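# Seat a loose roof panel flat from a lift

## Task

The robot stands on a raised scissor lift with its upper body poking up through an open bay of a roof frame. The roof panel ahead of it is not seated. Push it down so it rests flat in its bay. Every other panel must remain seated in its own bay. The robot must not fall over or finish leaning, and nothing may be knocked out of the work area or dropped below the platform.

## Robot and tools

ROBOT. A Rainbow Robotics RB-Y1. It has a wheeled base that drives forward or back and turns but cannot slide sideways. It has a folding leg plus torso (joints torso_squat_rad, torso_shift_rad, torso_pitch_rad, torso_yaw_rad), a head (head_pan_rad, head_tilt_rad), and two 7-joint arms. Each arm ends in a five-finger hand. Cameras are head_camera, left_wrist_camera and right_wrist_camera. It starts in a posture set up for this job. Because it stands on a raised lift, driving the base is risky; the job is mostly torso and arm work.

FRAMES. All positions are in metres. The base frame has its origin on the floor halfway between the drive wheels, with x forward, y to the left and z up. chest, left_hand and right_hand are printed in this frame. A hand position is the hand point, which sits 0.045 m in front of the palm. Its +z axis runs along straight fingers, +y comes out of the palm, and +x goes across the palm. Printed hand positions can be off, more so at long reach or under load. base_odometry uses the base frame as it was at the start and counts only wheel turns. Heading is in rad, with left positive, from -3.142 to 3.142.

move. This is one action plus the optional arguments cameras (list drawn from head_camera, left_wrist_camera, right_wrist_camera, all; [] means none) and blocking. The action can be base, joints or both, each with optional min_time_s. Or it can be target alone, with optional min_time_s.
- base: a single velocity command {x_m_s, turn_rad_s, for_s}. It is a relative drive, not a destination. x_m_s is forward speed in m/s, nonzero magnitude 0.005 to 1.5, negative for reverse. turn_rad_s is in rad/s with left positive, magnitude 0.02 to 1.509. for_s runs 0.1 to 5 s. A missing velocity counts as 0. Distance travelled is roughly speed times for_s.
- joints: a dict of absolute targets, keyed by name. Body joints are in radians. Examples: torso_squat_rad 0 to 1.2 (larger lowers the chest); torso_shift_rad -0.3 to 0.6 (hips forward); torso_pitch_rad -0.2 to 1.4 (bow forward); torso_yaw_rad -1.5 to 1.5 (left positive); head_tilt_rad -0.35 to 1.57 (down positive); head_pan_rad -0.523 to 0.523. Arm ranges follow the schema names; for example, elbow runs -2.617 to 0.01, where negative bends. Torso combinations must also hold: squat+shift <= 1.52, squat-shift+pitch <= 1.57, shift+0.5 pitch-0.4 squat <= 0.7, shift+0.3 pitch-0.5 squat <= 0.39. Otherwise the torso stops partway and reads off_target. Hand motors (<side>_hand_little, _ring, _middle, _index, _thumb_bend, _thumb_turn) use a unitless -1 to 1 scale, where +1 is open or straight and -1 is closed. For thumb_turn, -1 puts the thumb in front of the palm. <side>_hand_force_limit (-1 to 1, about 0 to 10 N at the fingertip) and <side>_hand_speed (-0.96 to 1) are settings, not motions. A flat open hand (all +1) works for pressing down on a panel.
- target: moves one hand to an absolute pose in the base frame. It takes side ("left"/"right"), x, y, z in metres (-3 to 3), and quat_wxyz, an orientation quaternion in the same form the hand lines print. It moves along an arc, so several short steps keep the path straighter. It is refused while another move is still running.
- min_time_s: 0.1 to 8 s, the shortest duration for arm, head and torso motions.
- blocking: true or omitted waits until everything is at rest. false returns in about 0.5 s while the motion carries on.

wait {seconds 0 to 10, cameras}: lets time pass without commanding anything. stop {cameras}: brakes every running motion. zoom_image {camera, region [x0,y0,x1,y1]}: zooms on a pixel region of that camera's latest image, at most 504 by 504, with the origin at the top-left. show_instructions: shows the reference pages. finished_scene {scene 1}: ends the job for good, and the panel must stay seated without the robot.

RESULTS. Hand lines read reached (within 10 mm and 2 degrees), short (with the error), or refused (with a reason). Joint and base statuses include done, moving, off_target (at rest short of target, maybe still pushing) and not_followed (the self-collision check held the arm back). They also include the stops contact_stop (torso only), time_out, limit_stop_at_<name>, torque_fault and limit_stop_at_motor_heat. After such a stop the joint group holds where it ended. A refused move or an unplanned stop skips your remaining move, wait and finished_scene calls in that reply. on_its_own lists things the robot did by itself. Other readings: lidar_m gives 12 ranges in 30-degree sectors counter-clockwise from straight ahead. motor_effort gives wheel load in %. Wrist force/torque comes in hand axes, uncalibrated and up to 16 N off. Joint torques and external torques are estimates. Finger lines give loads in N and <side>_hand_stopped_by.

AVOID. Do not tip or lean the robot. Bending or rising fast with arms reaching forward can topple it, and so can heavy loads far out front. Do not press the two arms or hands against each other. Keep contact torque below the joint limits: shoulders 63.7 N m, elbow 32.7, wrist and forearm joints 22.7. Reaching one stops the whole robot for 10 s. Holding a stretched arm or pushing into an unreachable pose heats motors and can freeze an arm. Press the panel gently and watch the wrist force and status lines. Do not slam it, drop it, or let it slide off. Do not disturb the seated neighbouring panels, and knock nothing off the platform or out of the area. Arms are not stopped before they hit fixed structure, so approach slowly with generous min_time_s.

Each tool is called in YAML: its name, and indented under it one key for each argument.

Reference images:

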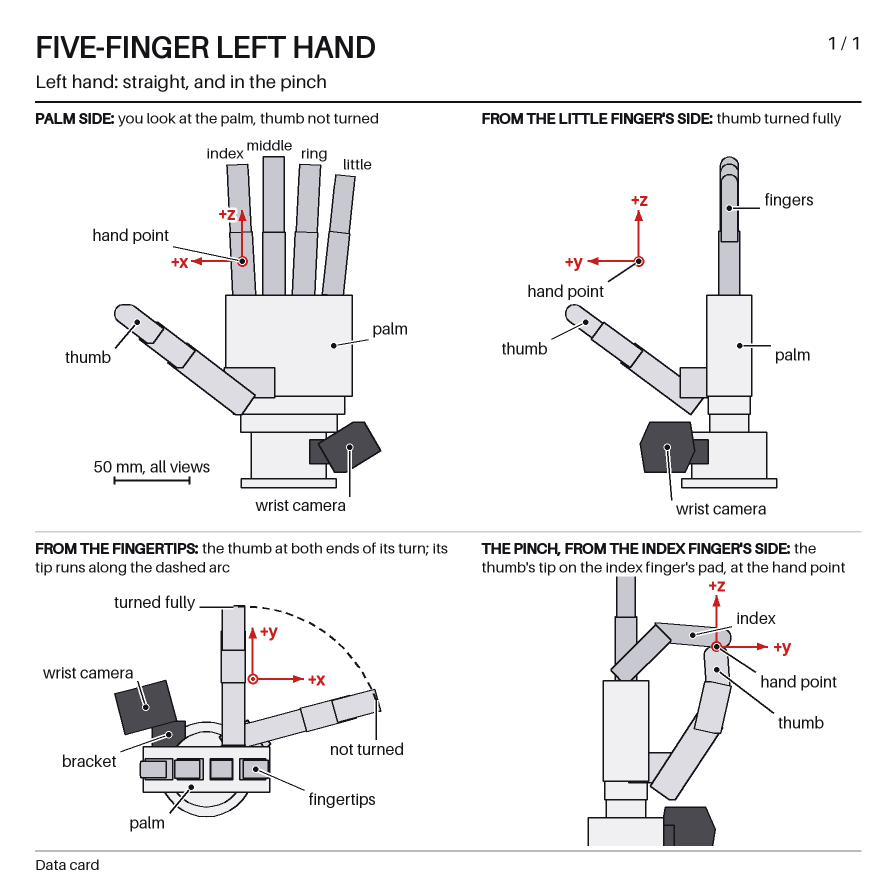

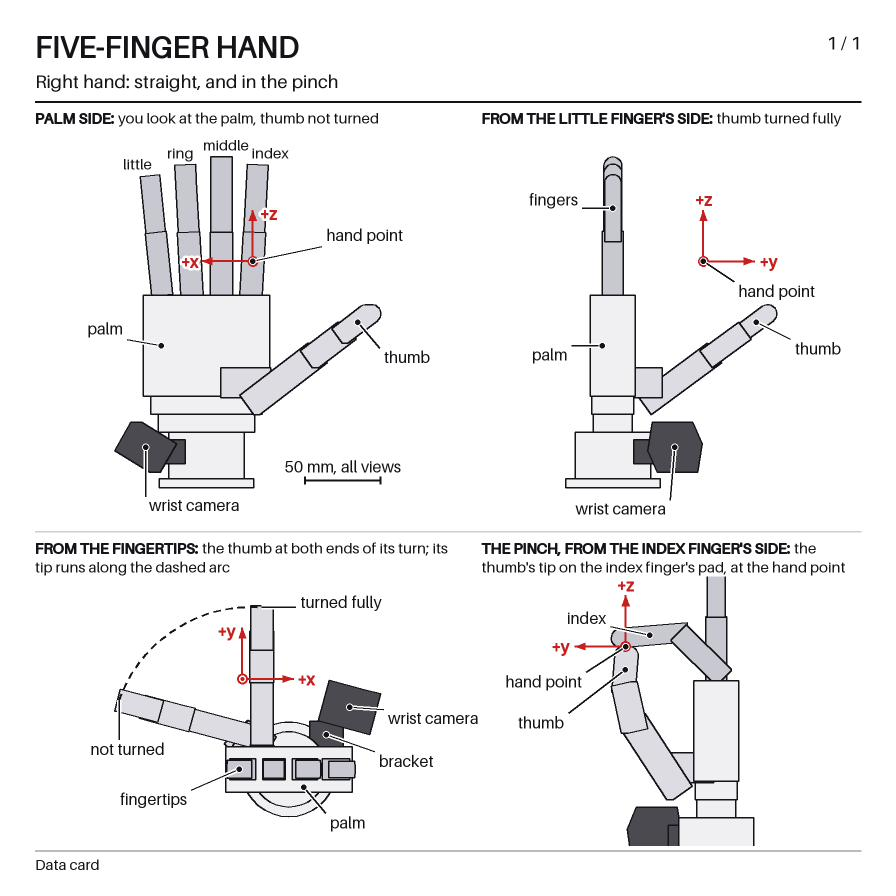

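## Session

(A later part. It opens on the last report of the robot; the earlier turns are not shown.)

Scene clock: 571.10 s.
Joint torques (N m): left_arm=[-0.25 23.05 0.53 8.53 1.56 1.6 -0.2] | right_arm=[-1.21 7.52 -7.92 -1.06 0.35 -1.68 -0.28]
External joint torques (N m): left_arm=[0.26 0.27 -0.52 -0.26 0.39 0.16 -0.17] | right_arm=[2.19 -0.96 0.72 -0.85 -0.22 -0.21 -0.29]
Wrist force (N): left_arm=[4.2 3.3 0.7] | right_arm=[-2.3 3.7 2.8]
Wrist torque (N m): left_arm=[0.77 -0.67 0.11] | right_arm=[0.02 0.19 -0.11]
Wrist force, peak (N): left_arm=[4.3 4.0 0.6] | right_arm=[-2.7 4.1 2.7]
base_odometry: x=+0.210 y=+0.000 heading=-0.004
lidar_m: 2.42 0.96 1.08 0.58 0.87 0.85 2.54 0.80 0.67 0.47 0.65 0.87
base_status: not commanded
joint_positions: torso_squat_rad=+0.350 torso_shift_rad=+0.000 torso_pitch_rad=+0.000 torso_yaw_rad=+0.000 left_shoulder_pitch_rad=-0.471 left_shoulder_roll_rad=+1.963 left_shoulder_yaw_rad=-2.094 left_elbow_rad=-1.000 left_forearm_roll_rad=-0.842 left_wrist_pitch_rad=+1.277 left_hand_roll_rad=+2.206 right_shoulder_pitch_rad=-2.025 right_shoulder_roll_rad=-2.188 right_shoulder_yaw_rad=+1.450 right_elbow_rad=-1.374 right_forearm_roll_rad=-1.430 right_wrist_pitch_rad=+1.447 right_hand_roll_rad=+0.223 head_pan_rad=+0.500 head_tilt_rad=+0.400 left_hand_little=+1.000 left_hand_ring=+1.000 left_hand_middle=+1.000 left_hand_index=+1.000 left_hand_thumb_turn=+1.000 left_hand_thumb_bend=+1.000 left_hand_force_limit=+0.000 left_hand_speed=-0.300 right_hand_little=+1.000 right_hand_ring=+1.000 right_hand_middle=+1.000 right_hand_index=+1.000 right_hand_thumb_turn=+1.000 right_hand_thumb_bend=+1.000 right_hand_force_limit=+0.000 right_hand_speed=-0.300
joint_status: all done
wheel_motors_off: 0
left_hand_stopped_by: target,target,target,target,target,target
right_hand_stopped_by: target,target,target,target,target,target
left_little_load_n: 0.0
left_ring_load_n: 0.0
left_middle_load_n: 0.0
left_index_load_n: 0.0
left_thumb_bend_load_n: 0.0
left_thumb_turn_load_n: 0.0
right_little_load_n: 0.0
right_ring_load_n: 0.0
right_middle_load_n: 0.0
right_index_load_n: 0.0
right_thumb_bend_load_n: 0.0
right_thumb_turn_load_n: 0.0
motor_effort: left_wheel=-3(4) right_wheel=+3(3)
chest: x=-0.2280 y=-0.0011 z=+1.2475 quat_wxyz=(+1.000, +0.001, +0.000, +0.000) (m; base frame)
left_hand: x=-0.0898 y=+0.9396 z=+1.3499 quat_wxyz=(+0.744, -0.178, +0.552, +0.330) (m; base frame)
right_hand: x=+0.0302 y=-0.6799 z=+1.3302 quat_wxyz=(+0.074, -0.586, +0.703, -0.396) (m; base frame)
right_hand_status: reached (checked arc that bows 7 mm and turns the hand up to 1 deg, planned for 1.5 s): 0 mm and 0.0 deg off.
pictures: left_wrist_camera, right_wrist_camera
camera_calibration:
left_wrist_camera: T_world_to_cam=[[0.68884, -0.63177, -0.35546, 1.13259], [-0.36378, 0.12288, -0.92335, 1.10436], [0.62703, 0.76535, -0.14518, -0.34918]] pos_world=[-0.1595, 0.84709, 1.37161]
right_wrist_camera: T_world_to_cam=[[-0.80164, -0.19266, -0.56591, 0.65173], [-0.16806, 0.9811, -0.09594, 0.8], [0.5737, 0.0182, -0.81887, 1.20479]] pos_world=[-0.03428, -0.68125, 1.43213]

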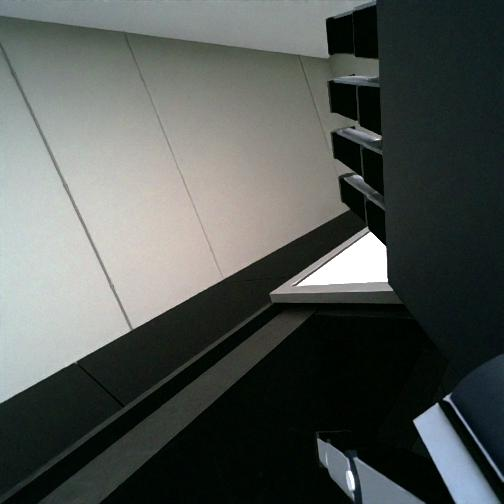

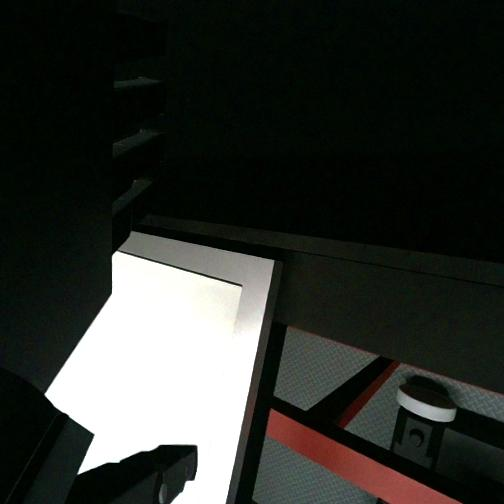

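move:
  target: {"side":"right","x":0.05,"y":-0.65,"z":1.40,"quat_wxyz":[-0.0738,0.586,-0.703,0.3954]}
  min_time_s: 1.5

move:
  target: {"side":"right","x":0.20,"y":-0.60,"z":1.45,"quat_wxyz":[0.131,0.836,-0.227,0.482]}
  min_time_s: 2.5

move:
  joints: {"right_hand_middle":-1}

move:
  target: {"side":"right","x":0.22,"y":-0.60,"z":1.44,"quat_wxyz":[0.131,0.836,-0.227,0.482]}
  min_time_s: 1

move:
  target: {"side":"right","x":0.18,"y":-0.62,"z":1.42,"quat_wxyz":[0.3007,0.9537,0,0]}
  min_time_s: 2.5

move:
  target: {"side":"right","x":0.098,"y":-0.668,"z":1.37,"quat_wxyz":[0.2164,0.9763,0,0]}
  min_time_s: 2
  cameras: ["left_wrist_camera","right_wrist_camera"]

Scene clock: 574.33 s.
Joint torques (N m): left_arm=[-0.18 23.1 0.78 8.66 1.56 1.66 -0.18] | right_arm=[-7.34 10.28 -7.75 -1.02 0.57 -1.1 -0.04]
External joint torques (N m): left_arm=[0.33 0.32 -0.27 -0.13 0.4 0.22 -0.16] | right_arm=[-1.63 2.12 -1.2 0.27 0.05 0.38 -0.05]
Wrist force (N): left_arm=[4.2 3.4 0.9] | right_arm=[-2.6 3.9 2.5]
Wrist torque (N m): left_arm=[0.75 -0.68 0.10] | right_arm=[0.10 0.26 0.07]
Wrist force, peak (N): left_arm=[4.7 3.5 0.5] | right_arm=[-2.6 4.1 3.0]
move: done
base_odometry: x=+0.210 y=+0.000 heading=-0.004
lidar_m: 2.41 0.96 1.07 0.57 0.88 0.85 2.54 0.78 0.68 0.49 0.63 0.87
base_status: not commanded
joint_positions: torso_squat_rad=+0.350 torso_shift_rad=+0.000 torso_pitch_rad=+0.000 torso_yaw_rad=+0.000 left_shoulder_pitch_rad=-0.471 left_shoulder_roll_rad=+1.963 left_shoulder_yaw_rad=-2.094 left_elbow_rad=-1.000 left_forearm_roll_rad=-0.842 left_wrist_pitch_rad=+1.277 left_hand_roll_rad=+2.206 right_shoulder_pitch_rad=-2.072 right_shoulder_roll_rad=-1.966 right_shoulder_yaw_rad=+1.246 right_elbow_rad=-1.185 right_forearm_roll_rad=-1.303 right_wrist_pitch_rad=+1.671 right_hand_roll_rad=+0.240 head_pan_rad=+0.500 head_tilt_rad=+0.400 left_hand_little=+1.000 left_hand_ring=+1.000 left_hand_middle=+1.000 left_hand_index=+1.000 left_hand_thumb_turn=+1.000 left_hand_thumb_bend=+1.000 left_hand_force_limit=+0.000 left_hand_speed=-0.300 right_hand_little=+1.000 right_hand_ring=+1.000 right_hand_middle=+1.000 right_hand_index=+1.000 right_hand_thumb_turn=+1.000 right_hand_thumb_bend=+1.000 right_hand_force_limit=+0.000 right_hand_speed=-0.300
joint_status: all done
wheel_motors_off: 0
left_hand_stopped_by: target,target,target,target,target,target
right_hand_stopped_by: target,target,target,target,target,target
left_little_load_n: 0.0
left_ring_load_n: 0.0
left_middle_load_n: 0.5
left_index_load_n: 0.0
left_thumb_bend_load_n: 0.0
left_thumb_turn_load_n: 0.0
right_little_load_n: 0.0
right_ring_load_n: 0.0
right_middle_load_n: -0.5
right_index_load_n: 0.0
right_thumb_bend_load_n: 0.0
right_thumb_turn_load_n: 0.0
motor_effort: left_wheel=-3(4) right_wheel=+3(3)
chest: x=-0.2280 y=-0.0011 z=+1.2475 quat_wxyz=(+1.000, +0.001, +0.000, +0.000)
left_hand: x=-0.0898 y=+0.9396 z=+1.3499 quat_wxyz=(+0.744, -0.178, +0.552, +0.330)
right_hand: x=+0.0498 y=-0.6500 z=+1.3997 quat_wxyz=(+0.074, -0.586, +0.703, -0.396)
right_hand_status: reached (checked arc that bows 7 mm and turns the hand up to 1 deg, planned for 1.5 s): 0 mm and 0.0 deg off.
pictures: none

Scene clock: 577.17 s.
Joint torques (N m): left_arm=[-0.23 23.03 0.81 8.39 1.61 1.51 -0.16] | right_arm=[-8.52 4.66 -7.34 0.73 1.39 -1.61 0.04]
External joint torques (N m): left_arm=[0.28 0.24 -0.25 -0.4 0.44 0.07 -0.14] | right_arm=[2.79 1.68 0.94 -0.74 0.22 -0.16 0.02]
Wrist force (N): left_arm=[3.8 3.3 0.7] | right_arm=[-5.7 0.0 2.2]
Wrist torque (N m): left_arm=[0.76 -0.64 0.09] | right_arm=[-0.18 0.55 -0.23]
Wrist force, peak (N): left_arm=[4.5 3.6 0.8] | right_arm=[-5.7 0.0 2.2]
move: done
base_odometry: x=+0.210 y=+0.000 heading=-0.004
lidar_m: 2.42 0.95 1.07 0.59 0.87 0.85 2.56 0.79 0.66 0.49 0.64 0.87
base_status: not commanded
joint_positions: torso_squat_rad=+0.350 torso_shift_rad=+0.000 torso_pitch_rad=+0.000 torso_yaw_rad=+0.000 left_shoulder_pitch_rad=-0.471 left_shoulder_roll_rad=+1.963 left_shoulder_yaw_rad=-2.094 left_elbow_rad=-1.000 left_forearm_roll_rad=-0.842 left_wrist_pitch_rad=+1.277 left_hand_roll_rad=+2.206 right_shoulder_pitch_rad=-1.991 right_shoulder_roll_rad=-1.749 right_shoulder_yaw_rad=+1.306 right_elbow_rad=-1.407 right_forearm_roll_rad=-1.273 right_wrist_pitch_rad=+1.385 right_hand_roll_rad=+0.935 head_pan_rad=+0.500 head_tilt_rad=+0.400 left_hand_little=+1.000 left_hand_ring=+1.000 left_hand_middle=+1.000 left_hand_index=+1.000 left_hand_thumb_turn=+1.000 left_hand_thumb_bend=+1.000 left_hand_force_limit=+0.000 left_hand_speed=-0.300 right_hand_little=+1.000 right_hand_ring=+1.000 right_hand_middle=+1.000 right_hand_index=+1.000 right_hand_thumb_turn=+1.000 right_hand_thumb_bend=+1.000 right_hand_force_limit=+0.000 right_hand_speed=-0.300
joint_status: all done
wheel_motors_off: 0
left_hand_stopped_by: target,target,target,target,target,target
right_hand_stopped_by: target,target,target,target,target,target
left_little_load_n: 0.0
left_ring_load_n: 0.0
left_middle_load_n: 0.0
left_index_load_n: 0.0
left_thumb_bend_load_n: 0.0
left_thumb_turn_load_n: 0.0
right_little_load_n: 0.0
right_ring_load_n: 0.0
right_middle_load_n: 0.0
right_index_load_n: 0.0
right_thumb_bend_load_n: 0.0
right_thumb_turn_load_n: 0.0
motor_effort: left_wheel=-3(4) right_wheel=+3(3)
chest: x=-0.2280 y=-0.0011 z=+1.2475 quat_wxyz=(+1.000, +0.001, +0.000, +0.000)
left_hand: x=-0.0898 y=+0.9396 z=+1.3499 quat_wxyz=(+0.744, -0.178, +0.552, +0.330)
right_hand: x=+0.1999 y=-0.5996 z=+1.4502 quat_wxyz=(-0.133, -0.835, +0.230, -0.482)
right_hand_status: reached (checked arc that bows 14 mm and turns the hand up to 67 deg, planned for 2.5 s): 0 mm and 0.4 deg off.
pictures: none

Scene clock: 578.70 s.
Joint torques (N m): left_arm=[-0.24 23.05 0.6 8.56 1.58 1.57 -0.22] | right_arm=[-8.8 4.75 -7.38 0.53 1.34 -1.58 0.03]
External joint torques (N m): left_arm=[0.27 0.26 -0.46 -0.22 0.41 0.13 -0.2] | right_arm=[2.51 1.77 0.89 -0.94 0.17 -0.13 0.01]
Wrist force (N): left_arm=[3.9 3.5 0.8] | right_arm=[-5.7 0.2 2.1]
Wrist torque (N m): left_arm=[0.79 -0.63 0.08] | right_arm=[-0.11 0.55 -0.22]
Wrist force, peak (N): left_arm=[4.6 3.4 0.8] | right_arm=[-5.8 -0.1 2.1]
move: done
base_odometry: x=+0.210 y=+0.000 heading=-0.004
lidar_m: 2.42 0.97 1.08 0.57 0.88 0.85 2.53 0.79 0.67 0.49 0.63 0.88
base_status: not commanded
joint_positions: torso_squat_rad=+0.350 torso_shift_rad=+0.000 torso_pitch_rad=+0.000 torso_yaw_rad=+0.000 left_shoulder_pitch_rad=-0.471 left_shoulder_roll_rad=+1.963 left_shoulder_yaw_rad=-2.094 left_elbow_rad=-1.000 left_forearm_roll_rad=-0.842 left_wrist_pitch_rad=+1.277 left_hand_roll_rad=+2.206 right_shoulder_pitch_rad=-1.991 right_shoulder_roll_rad=-1.749 right_shoulder_yaw_rad=+1.306 right_elbow_rad=-1.407 right_forearm_roll_rad=-1.273 right_wrist_pitch_rad=+1.385 right_hand_roll_rad=+0.935 head_pan_rad=+0.500 head_tilt_rad=+0.400 left_hand_little=+1.000 left_hand_ring=+1.000 left_hand_middle=+1.000 left_hand_index=+1.000 left_hand_thumb_turn=+1.000 left_hand_thumb_bend=+1.000 left_hand_force_limit=+0.000 left_hand_speed=-0.300 right_hand_little=+1.000 right_hand_ring=+1.000 right_hand_middle=-1.000 right_hand_index=+1.000 right_hand_thumb_turn=+1.000 right_hand_thumb_bend=+1.000 right_hand_force_limit=+0.000 right_hand_speed=-0.300
joint_status: all done
wheel_motors_off: 0
left_hand_stopped_by: target,target,target,target,target,target
right_hand_stopped_by: target,target,target,target,target,target
left_little_load_n: 0.0
left_ring_load_n: 0.0
left_middle_load_n: 0.0
left_index_load_n: 0.0
left_thumb_bend_load_n: 0.0
left_thumb_turn_load_n: 0.5
right_little_load_n: 0.0
right_ring_load_n: 0.0
right_middle_load_n: 0.0
right_index_load_n: 0.0
right_thumb_bend_load_n: 0.0
right_thumb_turn_load_n: 0.0
motor_effort: left_wheel=-3(4) right_wheel=+3(3)
chest: x=-0.2280 y=-0.0011 z=+1.2475 quat_wxyz=(+1.000, +0.001, +0.000, +0.000)
left_hand: x=-0.0898 y=+0.9396 z=+1.3499 quat_wxyz=(+0.744, -0.178, +0.552, +0.330)
right_hand: x=+0.1999 y=-0.5996 z=+1.4502 quat_wxyz=(-0.133, -0.835, +0.230, -0.482)
pictures: none

Scene clock: 580.03 s.
Joint torques (N m): left_arm=[-0.02 23.21 0.65 8.6 1.57 1.51 -0.13] | right_arm=[-9.6 3.99 -7.59 2.16 1.33 -1.77 -0.34]
External joint torques (N m): left_arm=[0.48 0.42 -0.4 -0.18 0.41 0.07 -0.1] | right_arm=[2.62 1.87 0.87 0.63 0.16 -0.33 -0.37]
Wrist force (N): left_arm=[4.6 3.2 0.9] | right_arm=[-5.6 0.0 2.0]
Wrist torque (N m): left_arm=[0.73 -0.76 0.13] | right_arm=[-0.19 0.53 -0.40]
Wrist force, peak (N): left_arm=[4.3 3.8 0.1] | right_arm=[-5.9 -0.3 1.9]
move: done
base_odometry: x=+0.210 y=+0.000 heading=-0.004
lidar_m: 2.41 0.95 1.09 0.58 0.85 0.85 2.54 0.80 0.67 0.48 0.64 0.88
base_status: not commanded
joint_positions: torso_squat_rad=+0.350 torso_shift_rad=+0.000 torso_pitch_rad=+0.000 torso_yaw_rad=+0.000 left_shoulder_pitch_rad=-0.471 left_shoulder_roll_rad=+1.963 left_shoulder_yaw_rad=-2.094 left_elbow_rad=-1.000 left_forearm_roll_rad=-0.842 left_wrist_pitch_rad=+1.277 left_hand_roll_rad=+2.206 right_shoulder_pitch_rad=-1.959 right_shoulder_roll_rad=-1.713 right_shoulder_yaw_rad=+1.326 right_elbow_rad=-1.367 right_forearm_roll_rad=-1.270 right_wrist_pitch_rad=+1.328 right_hand_roll_rad=+0.930 head_pan_rad=+0.500 head_tilt_rad=+0.400 left_hand_little=+1.000 left_hand_ring=+1.000 left_hand_middle=+1.000 left_hand_index=+1.000 left_hand_thumb_turn=+1.000 left_hand_thumb_bend=+1.000 left_hand_force_limit=+0.000 left_hand_speed=-0.300 right_hand_little=+1.000 right_hand_ring=+1.000 right_hand_middle=-1.000 right_hand_index=+1.000 right_hand_thumb_turn=+1.000 right_hand_thumb_bend=+1.000 right_hand_force_limit=+0.000 right_hand_speed=-0.300
joint_status: all done
wheel_motors_off: 0
left_hand_stopped_by: target,target,target,target,target,target
right_hand_stopped_by: target,target,target,target,target,target
left_little_load_n: 0.0
left_ring_load_n: 0.0
left_middle_load_n: 0.0
left_index_load_n: 0.0
left_thumb_bend_load_n: 0.0
left_thumb_turn_load_n: 0.0
right_little_load_n: 0.0
right_ring_load_n: 0.0
right_middle_load_n: 0.0
right_index_load_n: 0.0
right_thumb_bend_load_n: 0.0
right_thumb_turn_load_n: 0.0
motor_effort: left_wheel=-3(4) right_wheel=+3(3)
chest: x=-0.2280 y=-0.0011 z=+1.2475 quat_wxyz=(+1.000, +0.001, +0.000, +0.000)
left_hand: x=-0.0898 y=+0.9396 z=+1.3499 quat_wxyz=(+0.744, -0.178, +0.552, +0.330)
right_hand: x=+0.2199 y=-0.6000 z=+1.4402 quat_wxyz=(-0.131, -0.836, +0.227, -0.482)
right_hand_status: reached (checked arc that bows 1 mm and turns the hand up to 0 deg, planned for 1.0 s): 0 mm and 0.0 deg off.
pictures: none

Scene clock: 582.87 s.
Joint torques (N m): left_arm=[-0.21 22.91 0.59 8.54 1.58 1.59 -0.26] | right_arm=[-20.19 -0.16 -0.7 0.61 1.23 -0.43 -0.09]
External joint torques (N m): left_arm=[0.29 0.13 -0.47 -0.24 0.42 0.15 -0.24] | right_arm=[-0.57 1.52 0.51 0.46 0.04 0.3 -0.1]
Wrist force (N): left_arm=[4.2 3.0 0.4] | right_arm=[-0.7 -3.1 3.4]
Wrist torque (N m): left_arm=[0.73 -0.70 0.10] | right_arm=[-0.39 0.08 -0.04]
Wrist force, peak (N): left_arm=[4.7 3.5 1.0] | right_arm=[-5.6 0.1 1.9]
move: short
base_odometry: x=+0.210 y=+0.000 heading=-0.004
lidar_m: 2.42 0.96 1.07 0.58 0.88 0.83 2.54 0.78 0.67 0.49 0.64 0.88
base_status: not commanded
joint_positions: torso_squat_rad=+0.350 torso_shift_rad=+0.000 torso_pitch_rad=+0.000 torso_yaw_rad=+0.000 left_shoulder_pitch_rad=-0.471 left_shoulder_roll_rad=+1.963 left_shoulder_yaw_rad=-2.094 left_elbow_rad=-1.000 left_forearm_roll_rad=-0.842 left_wrist_pitch_rad=+1.277 left_hand_roll_rad=+2.206 right_shoulder_pitch_rad=-2.007 right_shoulder_roll_rad=-0.994 right_shoulder_yaw_rad=+1.563 right_elbow_rad=-0.267 right_forearm_roll_rad=-1.129 right_wrist_pitch_rad=+1.790 right_hand_roll_rad=+2.090 head_pan_rad=+0.500 head_tilt_rad=+0.400 left_hand_little=+1.000 left_hand_ring=+1.000 left_hand_middle=+1.000 left_hand_index=+1.000 left_hand_thumb_turn=+1.000 left_hand_thumb_bend=+1.000 left_hand_force_limit=+0.000 left_hand_speed=-0.300 right_hand_little=+1.000 right_hand_ring=+1.000 right_hand_middle=-1.000 right_hand_index=+1.000 right_hand_thumb_turn=+1.000 right_hand_thumb_bend=+1.000 right_hand_force_limit=+0.000 right_hand_speed=-0.300
joint_status: all done
wheel_motors_off: 0
left_hand_stopped_by: target,target,target,target,target,target
right_hand_stopped_by: target,target,target,target,target,target
left_little_load_n: 0.0
left_ring_load_n: 0.0
left_middle_load_n: 0.0
left_index_load_n: 0.0
left_thumb_bend_load_n: 0.0
left_thumb_turn_load_n: 0.0
right_little_load_n: 0.0
right_ring_load_n: 0.0
right_middle_load_n: 0.0
right_index_load_n: 0.0
right_thumb_bend_load_n: 0.0
right_thumb_turn_load_n: 0.0
motor_effort: left_wheel=-3(4) right_wheel=+3(3)
chest: x=-0.2280 y=-0.0011 z=+1.2475 quat_wxyz=(+1.000, +0.001, +0.000, +0.000)
left_hand: x=-0.0898 y=+0.9396 z=+1.3499 quat_wxyz=(+0.744, -0.178, +0.552, +0.330)
right_hand: x=+0.1795 y=-0.6199 z=+1.4195 quat_wxyz=(-0.322, -0.946, -0.017, -0.024)
right_hand_status: short (checked arc that bows 37 mm and turns the hand up to 66 deg, as near as the solve gets, planned for 2.5 s): 1 mm and 4.2 deg off. The place is met; only the turn is off.
pictures: none

Scene clock: 585.20 s.
Joint torques (N m): left_arm=[-0.16 23.04 0.9 8.5 1.63 1.63 -0.11] | right_arm=[-12.71 0.53 -5.44 -0.85 0.72 0.01 -0.37]
External joint torques (N m): left_arm=[0.34 0.25 -0.15 -0.29 0.46 0.19 -0.09] | right_arm=[2.76 -1.07 -1.45 -1.05 -0.18 0.45 -0.37]
Wrist force (N): left_arm=[4.1 3.1 0.4] | right_arm=[-0.5 -2.2 3.4]
Wrist torque (N m): left_arm=[0.74 -0.68 0.10] | right_arm=[-0.37 0.11 -0.16]
Wrist force, peak (N): left_arm=[4.5 3.6 0.6] | right_arm=[-0.7 -3.0 3.8]
move: done
base_odometry: x=+0.210 y=+0.000 heading=-0.004
lidar_m: 2.41 0.95 1.08 0.57 0.88 0.85 2.55 0.79 0.66 0.49 0.63 0.87
base_status: not commanded
joint_positions: torso_squat_rad=+0.350 torso_shift_rad=+0.000 torso_pitch_rad=+0.000 torso_yaw_rad=+0.000 left_shoulder_pitch_rad=-0.471 left_shoulder_roll_rad=+1.963 left_shoulder_yaw_rad=-2.094 left_elbow_rad=-1.000 left_forearm_roll_rad=-0.842 left_wrist_pitch_rad=+1.277 left_hand_roll_rad=+2.206 right_shoulder_pitch_rad=-1.984 right_shoulder_roll_rad=-1.371 right_shoulder_yaw_rad=+1.560 right_elbow_rad=-0.605 right_forearm_roll_rad=-1.304 right_wrist_pitch_rad=+1.919 right_hand_roll_rad=+2.051 head_pan_rad=+0.500 head_tilt_rad=+0.400 left_hand_little=+1.000 left_hand_ring=+1.000 left_hand_middle=+1.000 left_hand_index=+1.000 left_hand_thumb_turn=+1.000 left_hand_thumb_bend=+1.000 left_hand_force_limit=+0.000 left_hand_speed=-0.300 right_hand_little=+1.000 right_hand_ring=+1.000 right_hand_middle=-1.000 right_hand_index=+1.000 right_hand_thumb_turn=+1.000 right_hand_thumb_bend=+1.000 right_hand_force_limit=+0.000 right_hand_speed=-0.300
joint_status: all done
wheel_motors_off: 0
left_hand_stopped_by: target,target,target,target,target,target
right_hand_stopped_by: target,target,target,target,target,target
left_little_load_n: 0.0
left_ring_load_n: 0.0
left_middle_load_n: 0.0
left_index_load_n: 0.0
left_thumb_bend_load_n: 0.0
left_thumb_turn_load_n: 0.0
right_little_load_n: 0.0
right_ring_load_n: 0.0
right_middle_load_n: 0.0
right_index_load_n: 0.0
right_thumb_bend_load_n: -0.5
right_thumb_turn_load_n: 0.5
motor_effort: left_wheel=-2(4) right_wheel=+3(3)
chest: x=-0.2280 y=-0.0011 z=+1.2475 quat_wxyz=(+1.000, +0.001, +0.000, +0.000)
left_hand: x=-0.0898 y=+0.9396 z=+1.3499 quat_wxyz=(+0.744, -0.178, +0.552, +0.330)
right_hand: x=+0.0980 y=-0.6678 z=+1.3700 quat_wxyz=(-0.214, -0.977, +0.001, +0.002)
right_hand_status: reached (checked arc that bows 9 mm and turns the hand up to 13 deg, planned for 2.0 s): 0 mm and 0.4 deg off.
left_wrist_camera: T_world_to_cam=[[0.68888, -0.63172, -0.35547, 1.13264], [-0.36378, 0.12287, -0.92334, 1.10433], [0.62698, 0.76539, -0.14517, -0.34918]] pos_world=[-0.1596, 0.84709, 1.37161]
right_wrist_camera: T_world_to_cam=[[0.207, -0.89663, 0.39142, -1.14957], [-0.84804, 0.03505, 0.52877, -0.61764], [-0.48783, -0.44139, -0.75312, 0.90528]] pos_world=[0.1558, -0.60951, 1.45834]

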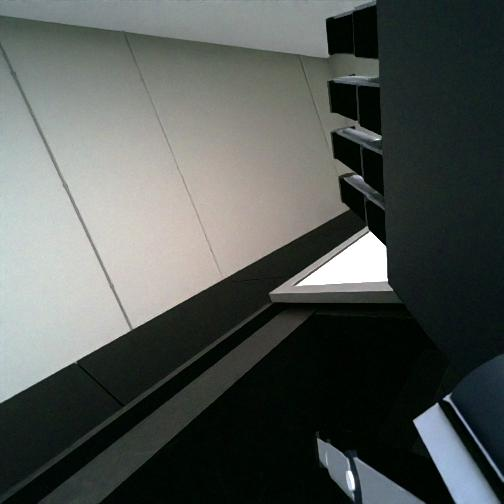

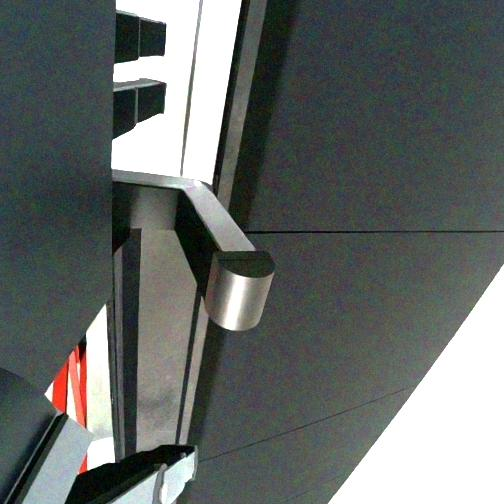

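zoom_image:
  camera: "right_wrist_camera"
  region: [100, 130, 320, 350]

Scaled by 2.291 from the camera's image (finer frame: 720x720).

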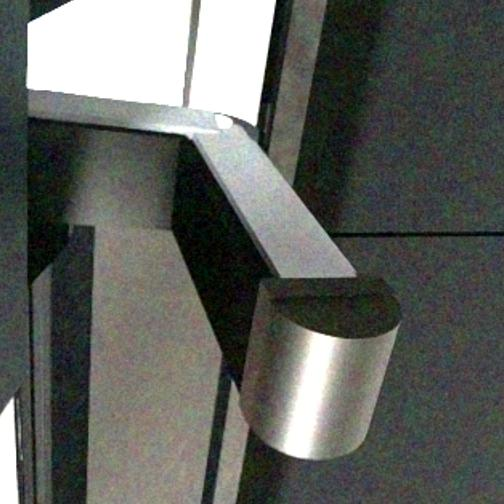

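move:
  target: {"side":"right","x":0.098,"y":-0.678,"z":1.356,"quat_wxyz":[0.2164,0.9763,0,0]}
  min_time_s: 1.0

move:
  target: {"side":"right","x":0.098,"y":-0.680,"z":1.3455,"quat_wxyz":[0.2164,0.9763,0,0]}
  min_time_s: 1.0
  cameras: ["left_wrist_camera","right_wrist_camera"]

zoom_image:
  camera: "left_wrist_camera"
  region: [255, 285, 295, 315]

Scene clock: 586.93 s.
Joint torques (N m): left_arm=[-0.41 23.06 0.7 8.56 1.62 1.55 -0.18] | right_arm=[-12.65 -0.16 -5.97 -0.62 0.62 -0.7 -0.4]
External joint torques (N m): left_arm=[0.09 0.27 -0.36 -0.23 0.46 0.11 -0.16] | right_arm=[2.57 -1.33 -1.46 -1.05 -0.31 -0.27 -0.4]
Wrist force (N): left_arm=[4.0 3.4 0.7] | right_arm=[-0.6 -1.8 3.8]
Wrist torque (N m): left_arm=[0.77 -0.69 0.08] | right_arm=[-0.30 0.07 -0.16]
Wrist force, peak (N): left_arm=[4.2 3.7 0.8] | right_arm=[-0.8 -2.4 4.0]
move: done
base_odometry: x=+0.210 y=+0.000 heading=-0.004
lidar_m: 2.40 0.96 1.08 0.58 0.87 0.86 2.55 0.79 0.67 0.50 0.64 0.88
base_status: not commanded
joint_positions: torso_squat_rad=+0.350 torso_shift_rad=+0.000 torso_pitch_rad=+0.000 torso_yaw_rad=+0.000 left_shoulder_pitch_rad=-0.471 left_shoulder_roll_rad=+1.963 left_shoulder_yaw_rad=-2.094 left_elbow_rad=-1.000 left_forearm_roll_rad=-0.842 left_wrist_pitch_rad=+1.277 left_hand_roll_rad=+2.206 right_shoulder_pitch_rad=-1.942 right_shoulder_roll_rad=-1.417 right_shoulder_yaw_rad=+1.555 right_elbow_rad=-0.669 right_forearm_roll_rad=-1.323 right_wrist_pitch_rad=+1.884 right_hand_roll_rad=+2.025 head_pan_rad=+0.500 head_tilt_rad=+0.400 left_hand_little=+1.000 left_hand_ring=+1.000 left_hand_middle=+1.000 left_hand_index=+1.000 left_hand_thumb_turn=+1.000 left_hand_thumb_bend=+1.000 left_hand_force_limit=+0.000 left_hand_speed=-0.300 right_hand_little=+1.000 right_hand_ring=+1.000 right_hand_middle=-1.000 right_hand_index=+1.000 right_hand_thumb_turn=+1.000 right_hand_thumb_bend=+1.000 right_hand_force_limit=+0.000 right_hand_speed=-0.300
joint_status: all done
wheel_motors_off: 0
left_hand_stopped_by: target,target,target,target,target,target
right_hand_stopped_by: target,target,target,target,target,target
left_little_load_n: 0.0
left_ring_load_n: 0.0
left_middle_load_n: 0.0
left_index_load_n: 0.0
left_thumb_bend_load_n: 0.0
left_thumb_turn_load_n: 0.0
right_little_load_n: 0.0
right_ring_load_n: 0.0
right_middle_load_n: 0.0
right_index_load_n: 0.0
right_thumb_bend_load_n: 0.0
right_thumb_turn_load_n: 0.0
motor_effort: left_wheel=-3(4) right_wheel=+2(3)
chest: x=-0.2280 y=-0.0011 z=+1.2475 quat_wxyz=(+1.000, +0.001, +0.000, +0.000)
left_hand: x=-0.0898 y=+0.9396 z=+1.3499 quat_wxyz=(+0.744, -0.178, +0.552, +0.330)
right_hand: x=+0.0981 y=-0.6779 z=+1.3561 quat_wxyz=(-0.216, -0.976, +0.000, +0.000)
right_hand_status: reached (checked arc that bows 1 mm and turns the hand up to 0 deg, planned for 1.0 s): 0 mm and 0.0 deg off.
pictures: none

Scene clock: 588.27 s.
Joint torques (N m): left_arm=[-0.07 22.84 0.83 8.54 1.53 1.58 -0.13] | right_arm=[-12.34 -0.43 -6.29 -0.33 0.67 -0.71 -0.32]
External joint torques (N m): left_arm=[0.44 0.05 -0.22 -0.24 0.37 0.14 -0.1] | right_arm=[2.75 -1.24 -1.39 -0.96 -0.27 -0.31 -0.32]
Wrist force (N): left_arm=[3.8 3.1 1.0] | right_arm=[-1.1 -1.7 2.7]
Wrist torque (N m): left_arm=[0.71 -0.63 0.08] | right_arm=[-0.30 0.05 -0.19]
Wrist force, peak (N): left_arm=[4.4 3.8 0.7] | right_arm=[-0.5 -2.2 4.1]
move: done
base_odometry: x=+0.210 y=+0.000 heading=-0.004
lidar_m: 2.40 0.97 1.06 0.58 0.85 0.84 2.55 0.79 0.66 0.48 0.63 0.88
base_status: not commanded
joint_positions: torso_squat_rad=+0.350 torso_shift_rad=+0.000 torso_pitch_rad=+0.000 torso_yaw_rad=+0.000 left_shoulder_pitch_rad=-0.471 left_shoulder_roll_rad=+1.963 left_shoulder_yaw_rad=-2.094 left_elbow_rad=-1.000 left_forearm_roll_rad=-0.842 left_wrist_pitch_rad=+1.277 left_hand_roll_rad=+2.206 right_shoulder_pitch_rad=-1.915 right_shoulder_roll_rad=-1.443 right_shoulder_yaw_rad=+1.551 right_elbow_rad=-0.719 right_forearm_roll_rad=-1.341 right_wrist_pitch_rad=+1.871 right_hand_roll_rad=+1.995 head_pan_rad=+0.500 head_tilt_rad=+0.400 left_hand_little=+1.000 left_hand_ring=+1.000 left_hand_middle=+1.000 left_hand_index=+1.000 left_hand_thumb_turn=+1.000 left_hand_thumb_bend=+1.000 left_hand_force_limit=+0.000 left_hand_speed=-0.300 right_hand_little=+1.000 right_hand_ring=+1.000 right_hand_middle=-1.000 right_hand_index=+1.000 right_hand_thumb_turn=+1.000 right_hand_thumb_bend=+1.000 right_hand_force_limit=+0.000 right_hand_speed=-0.300
joint_status: all done
wheel_motors_off: 0
left_hand_stopped_by: target,target,target,target,target,target
right_hand_stopped_by: target,target,target,target,target,target
left_little_load_n: 0.0
left_ring_load_n: 0.0
left_middle_load_n: 0.0
left_index_load_n: 0.0
left_thumb_bend_load_n: 0.5
left_thumb_turn_load_n: 0.0
right_little_load_n: 0.0
right_ring_load_n: 0.0
right_middle_load_n: 0.0
right_index_load_n: -0.5
right_thumb_bend_load_n: 0.0
right_thumb_turn_load_n: 0.0
motor_effort: left_wheel=-3(4) right_wheel=+3(3)
chest: x=-0.2280 y=-0.0011 z=+1.2475 quat_wxyz=(+1.000, +0.001, +0.000, +0.000)
left_hand: x=-0.0898 y=+0.9396 z=+1.3499 quat_wxyz=(+0.744, -0.178, +0.552, +0.330)
right_hand: x=+0.0978 y=-0.6797 z=+1.3458 quat_wxyz=(-0.215, -0.977, +0.001, +0.001)
right_hand_status: reached (checked arc that bows 1 mm and turns the hand up to 0 deg, planned for 1.0 s): 1 mm and 0.2 deg off.
left_wrist_camera: T_world_to_cam=[[0.68888, -0.63172, -0.35547, 1.13264], [-0.36378, 0.12287, -0.92334, 1.10433], [0.62698, 0.76539, -0.14517, -0.34918]] pos_world=[-0.1596, 0.84709, 1.37161]
right_wrist_camera: T_world_to_cam=[[0.20775, -0.89539, 0.39384, -1.15314], [-0.84893, 0.03498, 0.52734, -0.60264], [-0.48595, -0.4439, -0.75286, 0.87954]] pos_world=[0.15539, -0.621, 1.43413]

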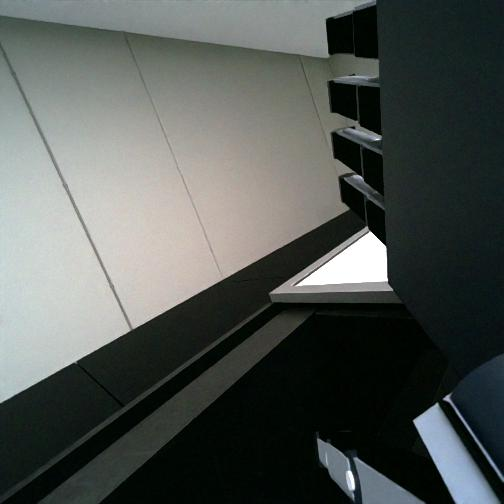

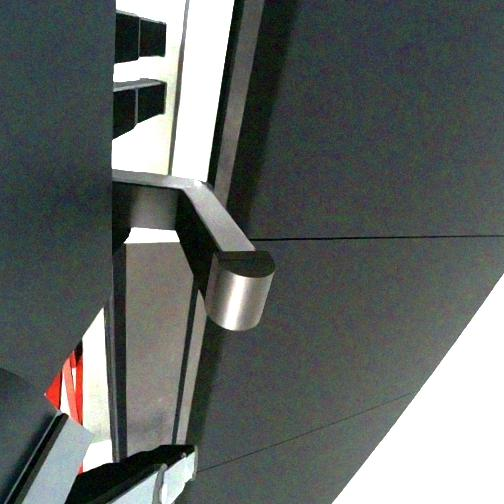

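Scaled by 12.600 from the camera's image (finer frame: 720x720).

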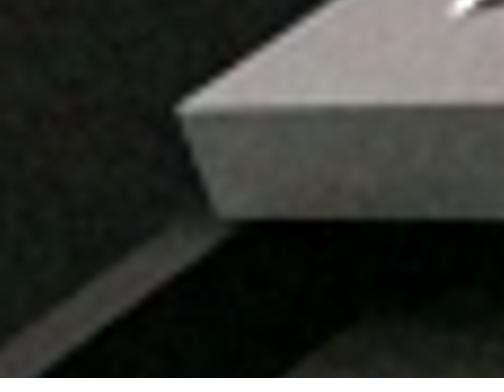

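move:
  target: {"side":"right","x":0.098,"y":-0.6865,"z":1.3455,"quat_wxyz":[0.2164,0.9763,0,0]}
  min_time_s: 1.5

move:
  target: {"side":"right","x":0.098,"y":-0.6895,"z":1.3455,"quat_wxyz":[0.2164,0.9763,0,0]}
  min_time_s: 1.5
  cameras: ["left_wrist_camera","right_wrist_camera"]

zoom_image:
  camera: "left_wrist_camera"
  region: [255, 285, 295, 315]

Scene clock: 590.30 s.
Joint torques (N m): left_arm=[-0.2 23.06 0.83 8.51 1.57 1.56 -0.2] | right_arm=[-11.23 2.5 -3.73 1.36 1.07 -0.91 0.07]
External joint torques (N m): left_arm=[0.3 0.28 -0.23 -0.27 0.41 0.12 -0.17] | right_arm=[3.87 1.71 0.98 0.79 0.13 -0.48 0.07]
Wrist force (N): left_arm=[4.3 3.4 0.8] | right_arm=[-1.1 -1.9 0.5]
Wrist torque (N m): left_arm=[0.78 -0.70 0.10] | right_arm=[-0.09 0.04 -0.03]
Wrist force, peak (N): left_arm=[4.5 3.6 0.7] | right_arm=[-0.6 -1.9 3.2]
move: done
base_odometry: x=+0.210 y=+0.000 heading=-0.004
lidar_m: 2.41 0.96 1.08 0.58 0.86 0.85 2.53 0.79 0.67 0.49 0.65 0.86
base_status: not commanded
joint_positions: torso_squat_rad=+0.350 torso_shift_rad=+0.000 torso_pitch_rad=+0.000 torso_yaw_rad=+0.000 left_shoulder_pitch_rad=-0.471 left_shoulder_roll_rad=+1.963 left_shoulder_yaw_rad=-2.094 left_elbow_rad=-1.000 left_forearm_roll_rad=-0.842 left_wrist_pitch_rad=+1.277 left_hand_roll_rad=+2.206 right_shoulder_pitch_rad=-1.911 right_shoulder_roll_rad=-1.438 right_shoulder_yaw_rad=+1.554 right_elbow_rad=-0.687 right_forearm_roll_rad=-1.335 right_wrist_pitch_rad=+1.854 right_hand_roll_rad=+2.021 head_pan_rad=+0.500 head_tilt_rad=+0.400 left_hand_little=+1.000 left_hand_ring=+1.000 left_hand_middle=+1.000 left_hand_index=+1.000 left_hand_thumb_turn=+1.000 left_hand_thumb_bend=+1.000 left_hand_force_limit=+0.000 left_hand_speed=-0.300 right_hand_little=+1.000 right_hand_ring=+1.000 right_hand_middle=-1.000 right_hand_index=+1.000 right_hand_thumb_turn=+1.000 right_hand_thumb_bend=+1.000 right_hand_force_limit=+0.000 right_hand_speed=-0.300
joint_status: all done
wheel_motors_off: 0
left_hand_stopped_by: target,target,target,target,target,target
right_hand_stopped_by: target,target,target,target,target,target
left_little_load_n: 0.0
left_ring_load_n: 0.0
left_middle_load_n: 0.0
left_index_load_n: 0.0
left_thumb_bend_load_n: 0.0
left_thumb_turn_load_n: 0.0
right_little_load_n: 0.5
right_ring_load_n: 0.0
right_middle_load_n: 0.0
right_index_load_n: 0.0
right_thumb_bend_load_n: 0.0
right_thumb_turn_load_n: 0.0
motor_effort: left_wheel=-3(4) right_wheel=+3(3)
chest: x=-0.2280 y=-0.0011 z=+1.2475 quat_wxyz=(+1.000, +0.001, +0.000, +0.000)
left_hand: x=-0.0898 y=+0.9396 z=+1.3499 quat_wxyz=(+0.744, -0.178, +0.552, +0.330)
right_hand: x=+0.0978 y=-0.6863 z=+1.3458 quat_wxyz=(-0.217, -0.976, +0.000, -0.001)
right_hand_status: reached (checked arc that bows 1 mm and turns the hand up to 0 deg, planned for 1.5 s): 0 mm and 0.1 deg off.
pictures: none

Scene clock: 592.13 s.
Joint torques (N m): left_arm=[-0.09 23.14 0.71 8.58 1.55 1.65 -0.15] | right_arm=[-10.98 1.19 -2.63 1.59 1.93 -1.7 0.08]
External joint torques (N m): left_arm=[0.42 0.36 -0.34 -0.21 0.39 0.21 -0.13] | right_arm=[4.2 0.45 1.87 1.08 0.99 -1.25 0.08]
Wrist force (N): left_arm=[4.1 3.1 0.8] | right_arm=[-1.5 -5.8 -1.7]
Wrist torque (N m): left_arm=[0.72 -0.68 0.09] | right_arm=[0.19 0.07 -0.12]
Wrist force, peak (N): left_arm=[4.4 3.7 0.7] | right_arm=[-2.1 -6.5 -2.1]
move: done
base_odometry: x=+0.210 y=+0.000 heading=-0.004
lidar_m: 2.40 0.96 1.08 0.58 0.87 0.85 2.54 0.80 0.68 0.49 0.63 0.88
base_status: not commanded
joint_positions: torso_squat_rad=+0.350 torso_shift_rad=+0.000 torso_pitch_rad=+0.000 torso_yaw_rad=+0.000 left_shoulder_pitch_rad=-0.471 left_shoulder_roll_rad=+1.963 left_shoulder_yaw_rad=-2.094 left_elbow_rad=-1.000 left_forearm_roll_rad=-0.842 left_wrist_pitch_rad=+1.277 left_hand_roll_rad=+2.206 right_shoulder_pitch_rad=-1.910 right_shoulder_roll_rad=-1.427 right_shoulder_yaw_rad=+1.556 right_elbow_rad=-0.656 right_forearm_roll_rad=-1.332 right_wrist_pitch_rad=+1.847 right_hand_roll_rad=+2.042 head_pan_rad=+0.500 head_tilt_rad=+0.400 left_hand_little=+1.000 left_hand_ring=+1.000 left_hand_middle=+1.000 left_hand_index=+1.000 left_hand_thumb_turn=+1.000 left_hand_thumb_bend=+1.000 left_hand_force_limit=+0.000 left_hand_speed=-0.300 right_hand_little=+1.000 right_hand_ring=+1.000 right_hand_middle=-1.000 right_hand_index=+1.000 right_hand_thumb_turn=+1.000 right_hand_thumb_bend=+1.000 right_hand_force_limit=+0.000 right_hand_speed=-0.300
joint_status: all done
wheel_motors_off: 0
left_hand_stopped_by: target,target,target,target,target,target
right_hand_stopped_by: target,target,target,target,target,target
left_little_load_n: 0.0
left_ring_load_n: 0.0
left_middle_load_n: 0.0
left_index_load_n: 0.0
left_thumb_bend_load_n: 0.0
left_thumb_turn_load_n: 0.0
right_little_load_n: 0.0
right_ring_load_n: 0.0
right_middle_load_n: 0.0
right_index_load_n: 0.0
right_thumb_bend_load_n: 0.0
right_thumb_turn_load_n: 0.0
motor_effort: left_wheel=-3(4) right_wheel=+3(3)
chest: x=-0.2280 y=-0.0010 z=+1.2475 quat_wxyz=(+1.000, +0.001, +0.000, +0.000)
left_hand: x=-0.0898 y=+0.9397 z=+1.3498 quat_wxyz=(+0.744, -0.178, +0.552, +0.330)
right_hand: x=+0.0981 y=-0.6890 z=+1.3458 quat_wxyz=(-0.217, -0.976, +0.000, -0.001)
right_hand_status: reached (checked arc that bows 1 mm and turns the hand up to 0 deg, planned for 1.5 s): 1 mm and 0.1 deg off.
left_wrist_camera: T_world_to_cam=[[0.68885, -0.63181, -0.3554, 1.13263], [-0.36379, 0.12277, -0.92336, 1.10433], [0.62702, 0.76534, -0.14528, -0.34907]] pos_world=[-0.1596, 0.84719, 1.37151]
right_wrist_camera: T_world_to_cam=[[0.20874, -0.89331, 0.39802, -1.1659], [-0.85102, 0.03462, 0.524, -0.59753], [-0.48187, -0.4481, -0.753, 0.87244]] pos_world=[0.15526, -0.62989, 1.4341]

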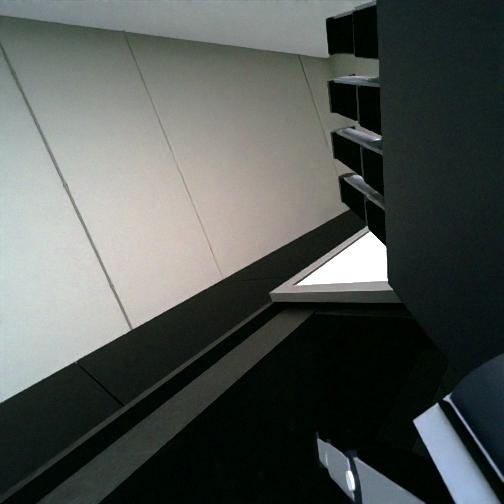

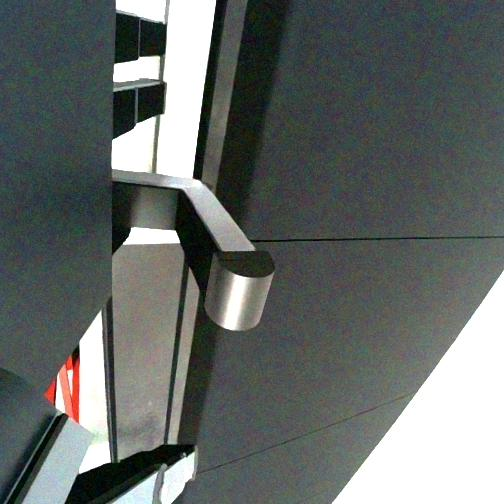

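Scaled by 12.600 from the camera's image (finer frame: 720x720).

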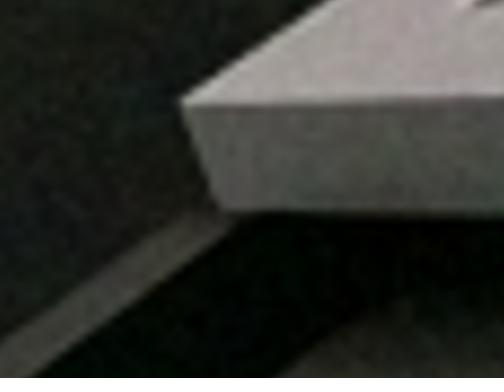

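move:
  target: {"side":"right","x":0.098,"y":-0.692,"z":1.3455,"quat_wxyz":[0.2164,0.9763,0,0]}
  min_time_s: 1.5
  cameras: ["left_wrist_camera","right_wrist_camera"]

zoom_image:
  camera: "left_wrist_camera"
  region: [255, 285, 295, 315]

Scene clock: 594.17 s.
Joint torques (N m): left_arm=[-0.23 22.92 0.87 8.63 1.57 1.62 -0.17] | right_arm=[-10.32 0.55 -2.29 1.89 2.17 -1.55 0.15]
External joint torques (N m): left_arm=[0.28 0.14 -0.19 -0.15 0.4 0.19 -0.15] | right_arm=[4.93 -0.16 2.02 1.43 1.24 -1.09 0.15]
Wrist force (N): left_arm=[4.1 3.4 0.7] | right_arm=[-0.5 -6.5 -2.7]
Wrist torque (N m): left_arm=[0.76 -0.68 0.08] | right_arm=[0.30 0.19 -0.07]
Wrist force, peak (N): left_arm=[4.6 3.5 0.9] | right_arm=[-0.2 -7.6 -3.0]
move: done
base_odometry: x=+0.210 y=+0.000 heading=-0.004
lidar_m: 2.42 0.97 1.08 0.58 0.87 0.85 2.55 0.78 0.67 0.49 0.64 0.87
base_status: not commanded
joint_positions: torso_squat_rad=+0.350 torso_shift_rad=+0.000 torso_pitch_rad=+0.000 torso_yaw_rad=+0.000 left_shoulder_pitch_rad=-0.471 left_shoulder_roll_rad=+1.963 left_shoulder_yaw_rad=-2.094 left_elbow_rad=-1.000 left_forearm_roll_rad=-0.842 left_wrist_pitch_rad=+1.277 left_hand_roll_rad=+2.206 right_shoulder_pitch_rad=-1.909 right_shoulder_roll_rad=-1.417 right_shoulder_yaw_rad=+1.558 right_elbow_rad=-0.627 right_forearm_roll_rad=-1.330 right_wrist_pitch_rad=+1.840 right_hand_roll_rad=+2.059 head_pan_rad=+0.500 head_tilt_rad=+0.400 left_hand_little=+1.000 left_hand_ring=+1.000 left_hand_middle=+1.000 left_hand_index=+1.000 left_hand_thumb_turn=+1.000 left_hand_thumb_bend=+1.000 left_hand_force_limit=+0.000 left_hand_speed=-0.300 right_hand_little=+1.000 right_hand_ring=+1.000 right_hand_middle=-1.000 right_hand_index=+1.000 right_hand_thumb_turn=+1.000 right_hand_thumb_bend=+1.000 right_hand_force_limit=+0.000 right_hand_speed=-0.300
joint_status: all done
wheel_motors_off: 0
left_hand_stopped_by: target,target,target,target,target,target
right_hand_stopped_by: target,target,target,target,target,target
left_little_load_n: 0.0
left_ring_load_n: -0.5
left_middle_load_n: 0.0
left_index_load_n: 0.0
left_thumb_bend_load_n: 0.0
left_thumb_turn_load_n: 0.0
right_little_load_n: 0.0
right_ring_load_n: 0.0
right_middle_load_n: 0.0
right_index_load_n: 0.0
right_thumb_bend_load_n: 0.0
right_thumb_turn_load_n: 0.0
motor_effort: left_wheel=-3(4) right_wheel=+2(3)
chest: x=-0.2280 y=-0.0009 z=+1.2475 quat_wxyz=(+1.000, +0.001, +0.000, +0.000)
left_hand: x=-0.0899 y=+0.9398 z=+1.3497 quat_wxyz=(+0.744, -0.178, +0.552, +0.330)
right_hand: x=+0.0983 y=-0.6915 z=+1.3458 quat_wxyz=(-0.217, -0.976, -0.001, -0.001)
right_hand_status: reached (checked arc that bows 1 mm and turns the hand up to 0 deg, planned for 1.5 s): 1 mm and 0.1 deg off.
left_wrist_camera: T_world_to_cam=[[0.68887, -0.63182, -0.35534, 1.13263], [-0.36374, 0.12273, -0.92338, 1.10439], [0.62701, 0.76534, -0.14528, -0.34914]] pos_world=[-0.1596, 0.84729, 1.37151]
right_wrist_camera: T_world_to_cam=[[0.20909, -0.89332, 0.39782, -1.16792], [-0.85104, 0.03415, 0.52399, -0.59764], [-0.48168, -0.44812, -0.75311, 0.87149]] pos_world=[0.15536, -0.63239, 1.4341]

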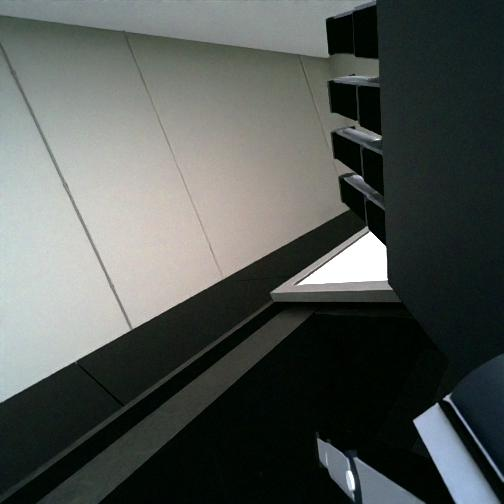

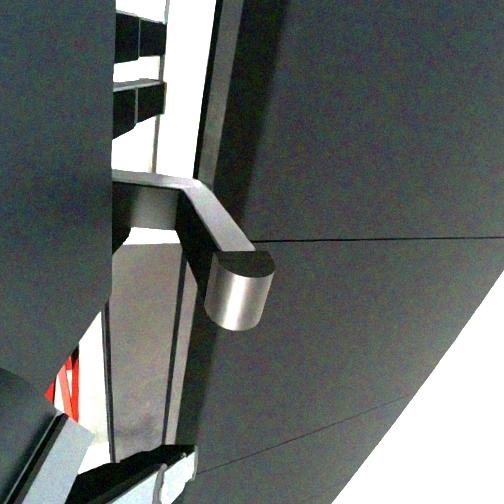

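Scaled by 12.600 from the camera's image (finer frame: 720x720).

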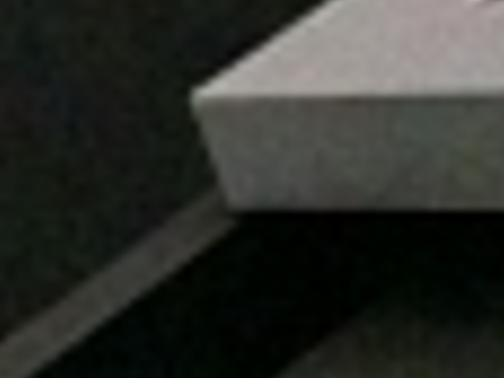

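move:
  target: {"side":"right","x":0.098,"y":-0.694,"z":1.3455,"quat_wxyz":[0.2164,0.9763,0,0]}
  min_time_s: 1.5
  cameras: ["left_wrist_camera","right_wrist_camera"]

zoom_image:
  camera: "left_wrist_camera"
  region: [255, 285, 295, 315]

Scene clock: 596.50 s.
Joint torques (N m): left_arm=[-0.19 23.14 0.59 8.3 1.57 1.57 -0.11] | right_arm=[-11.65 2.13 -2.86 1.29 1.37 -1.27 0.07]
External joint torques (N m): left_arm=[0.31 0.35 -0.46 -0.49 0.41 0.13 -0.08] | right_arm=[3.65 1.45 1.28 0.88 0.45 -0.8 0.06]
Wrist force (N): left_arm=[4.2 3.4 0.6] | right_arm=[-1.2 -3.7 -1.1]
Wrist torque (N m): left_arm=[0.78 -0.69 0.10] | right_arm=[0.04 0.03 -0.04]
Wrist force, peak (N): left_arm=[4.6 3.7 1.1] | right_arm=[-0.5 -7.3 -3.5]
move: done
base_odometry: x=+0.210 y=+0.000 heading=-0.004
lidar_m: 2.42 0.96 1.08 0.57 0.87 0.86 2.54 0.80 0.66 0.49 0.64 0.87
base_status: not commanded
joint_positions: torso_squat_rad=+0.350 torso_shift_rad=+0.000 torso_pitch_rad=+0.000 torso_yaw_rad=+0.000 left_shoulder_pitch_rad=-0.471 left_shoulder_roll_rad=+1.963 left_shoulder_yaw_rad=-2.094 left_elbow_rad=-1.000 left_forearm_roll_rad=-0.842 left_wrist_pitch_rad=+1.277 left_hand_roll_rad=+2.206 right_shoulder_pitch_rad=-1.907 right_shoulder_roll_rad=-1.409 right_shoulder_yaw_rad=+1.559 right_elbow_rad=-0.603 right_forearm_roll_rad=-1.327 right_wrist_pitch_rad=+1.835 right_hand_roll_rad=+2.075 head_pan_rad=+0.500 head_tilt_rad=+0.400 left_hand_little=+1.000 left_hand_ring=+1.000 left_hand_middle=+1.000 left_hand_index=+1.000 left_hand_thumb_turn=+1.000 left_hand_thumb_bend=+1.000 left_hand_force_limit=+0.000 left_hand_speed=-0.300 right_hand_little=+1.000 right_hand_ring=+1.000 right_hand_middle=-1.000 right_hand_index=+1.000 right_hand_thumb_turn=+1.000 right_hand_thumb_bend=+1.000 right_hand_force_limit=+0.000 right_hand_speed=-0.300
joint_status: all done
wheel_motors_off: 0
left_hand_stopped_by: target,target,target,target,target,target
right_hand_stopped_by: target,target,target,target,target,target
left_little_load_n: 0.0
left_ring_load_n: -0.5
left_middle_load_n: 0.0
left_index_load_n: 0.0
left_thumb_bend_load_n: -0.5
left_thumb_turn_load_n: 0.0
right_little_load_n: 0.0
right_ring_load_n: 0.0
right_middle_load_n: 0.0
right_index_load_n: 0.0
right_thumb_bend_load_n: 0.0
right_thumb_turn_load_n: 0.0
motor_effort: left_wheel=-3(4) right_wheel=+2(3)
chest: x=-0.2280 y=-0.0010 z=+1.2475 quat_wxyz=(+1.000, +0.001, +0.000, +0.000)
left_hand: x=-0.0899 y=+0.9398 z=+1.3497 quat_wxyz=(+0.744, -0.178, +0.552, +0.330)
right_hand: x=+0.0980 y=-0.6938 z=+1.3457 quat_wxyz=(-0.217, -0.976, +0.000, -0.001)
right_hand_status: reached (checked arc that bows 0 mm and turns the hand up to 0 deg, planned for 1.5 s): 0 mm and 0.1 deg off.
left_wrist_camera: T_world_to_cam=[[0.68885, -0.63181, -0.3554, 1.1327], [-0.36379, 0.12277, -0.92336, 1.10431], [0.62702, 0.76534, -0.14528, -0.34914]] pos_world=[-0.1596, 0.84729, 1.37151]
right_wrist_camera: T_world_to_cam=[[0.20847, -0.8935, 0.39774, -1.1699], [-0.8509, 0.0348, 0.52417, -0.59754], [-0.48219, -0.44772, -0.75303, 0.87045]] pos_world=[0.15516, -0.63479, 1.43401]

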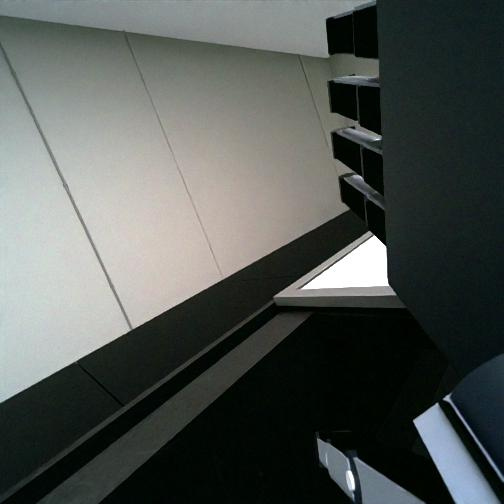

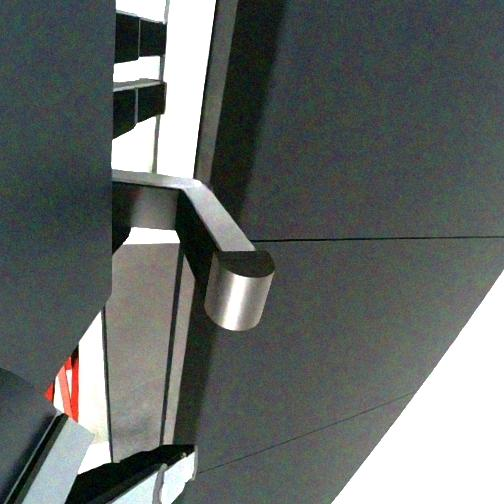

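Scaled by 12.600 from the camera's image (finer frame: 720x720).

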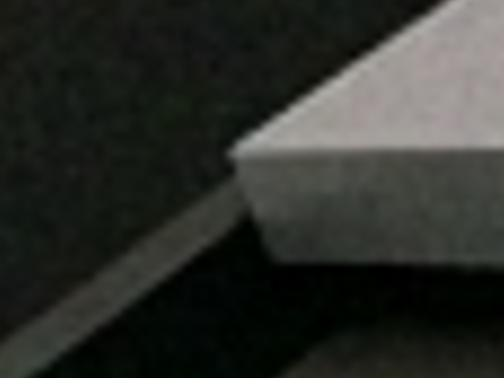

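zoom_image:
  camera: "left_wrist_camera"
  region: [230, 220, 390, 320]

zoom_image:
  camera: "right_wrist_camera"
  region: [110, 0, 270, 260]

Scaled by 3.150 from the camera's image (finer frame: 720x720).

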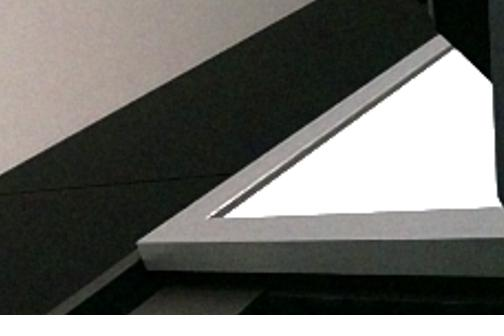

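Scaled by 1.938 from the camera's image (finer frame: 720x720).

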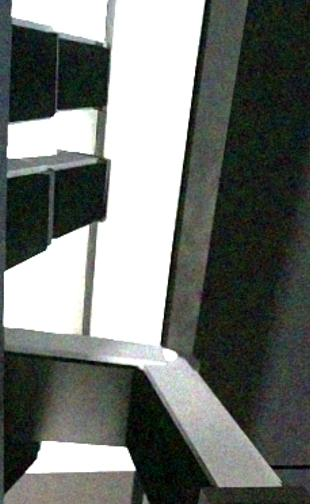

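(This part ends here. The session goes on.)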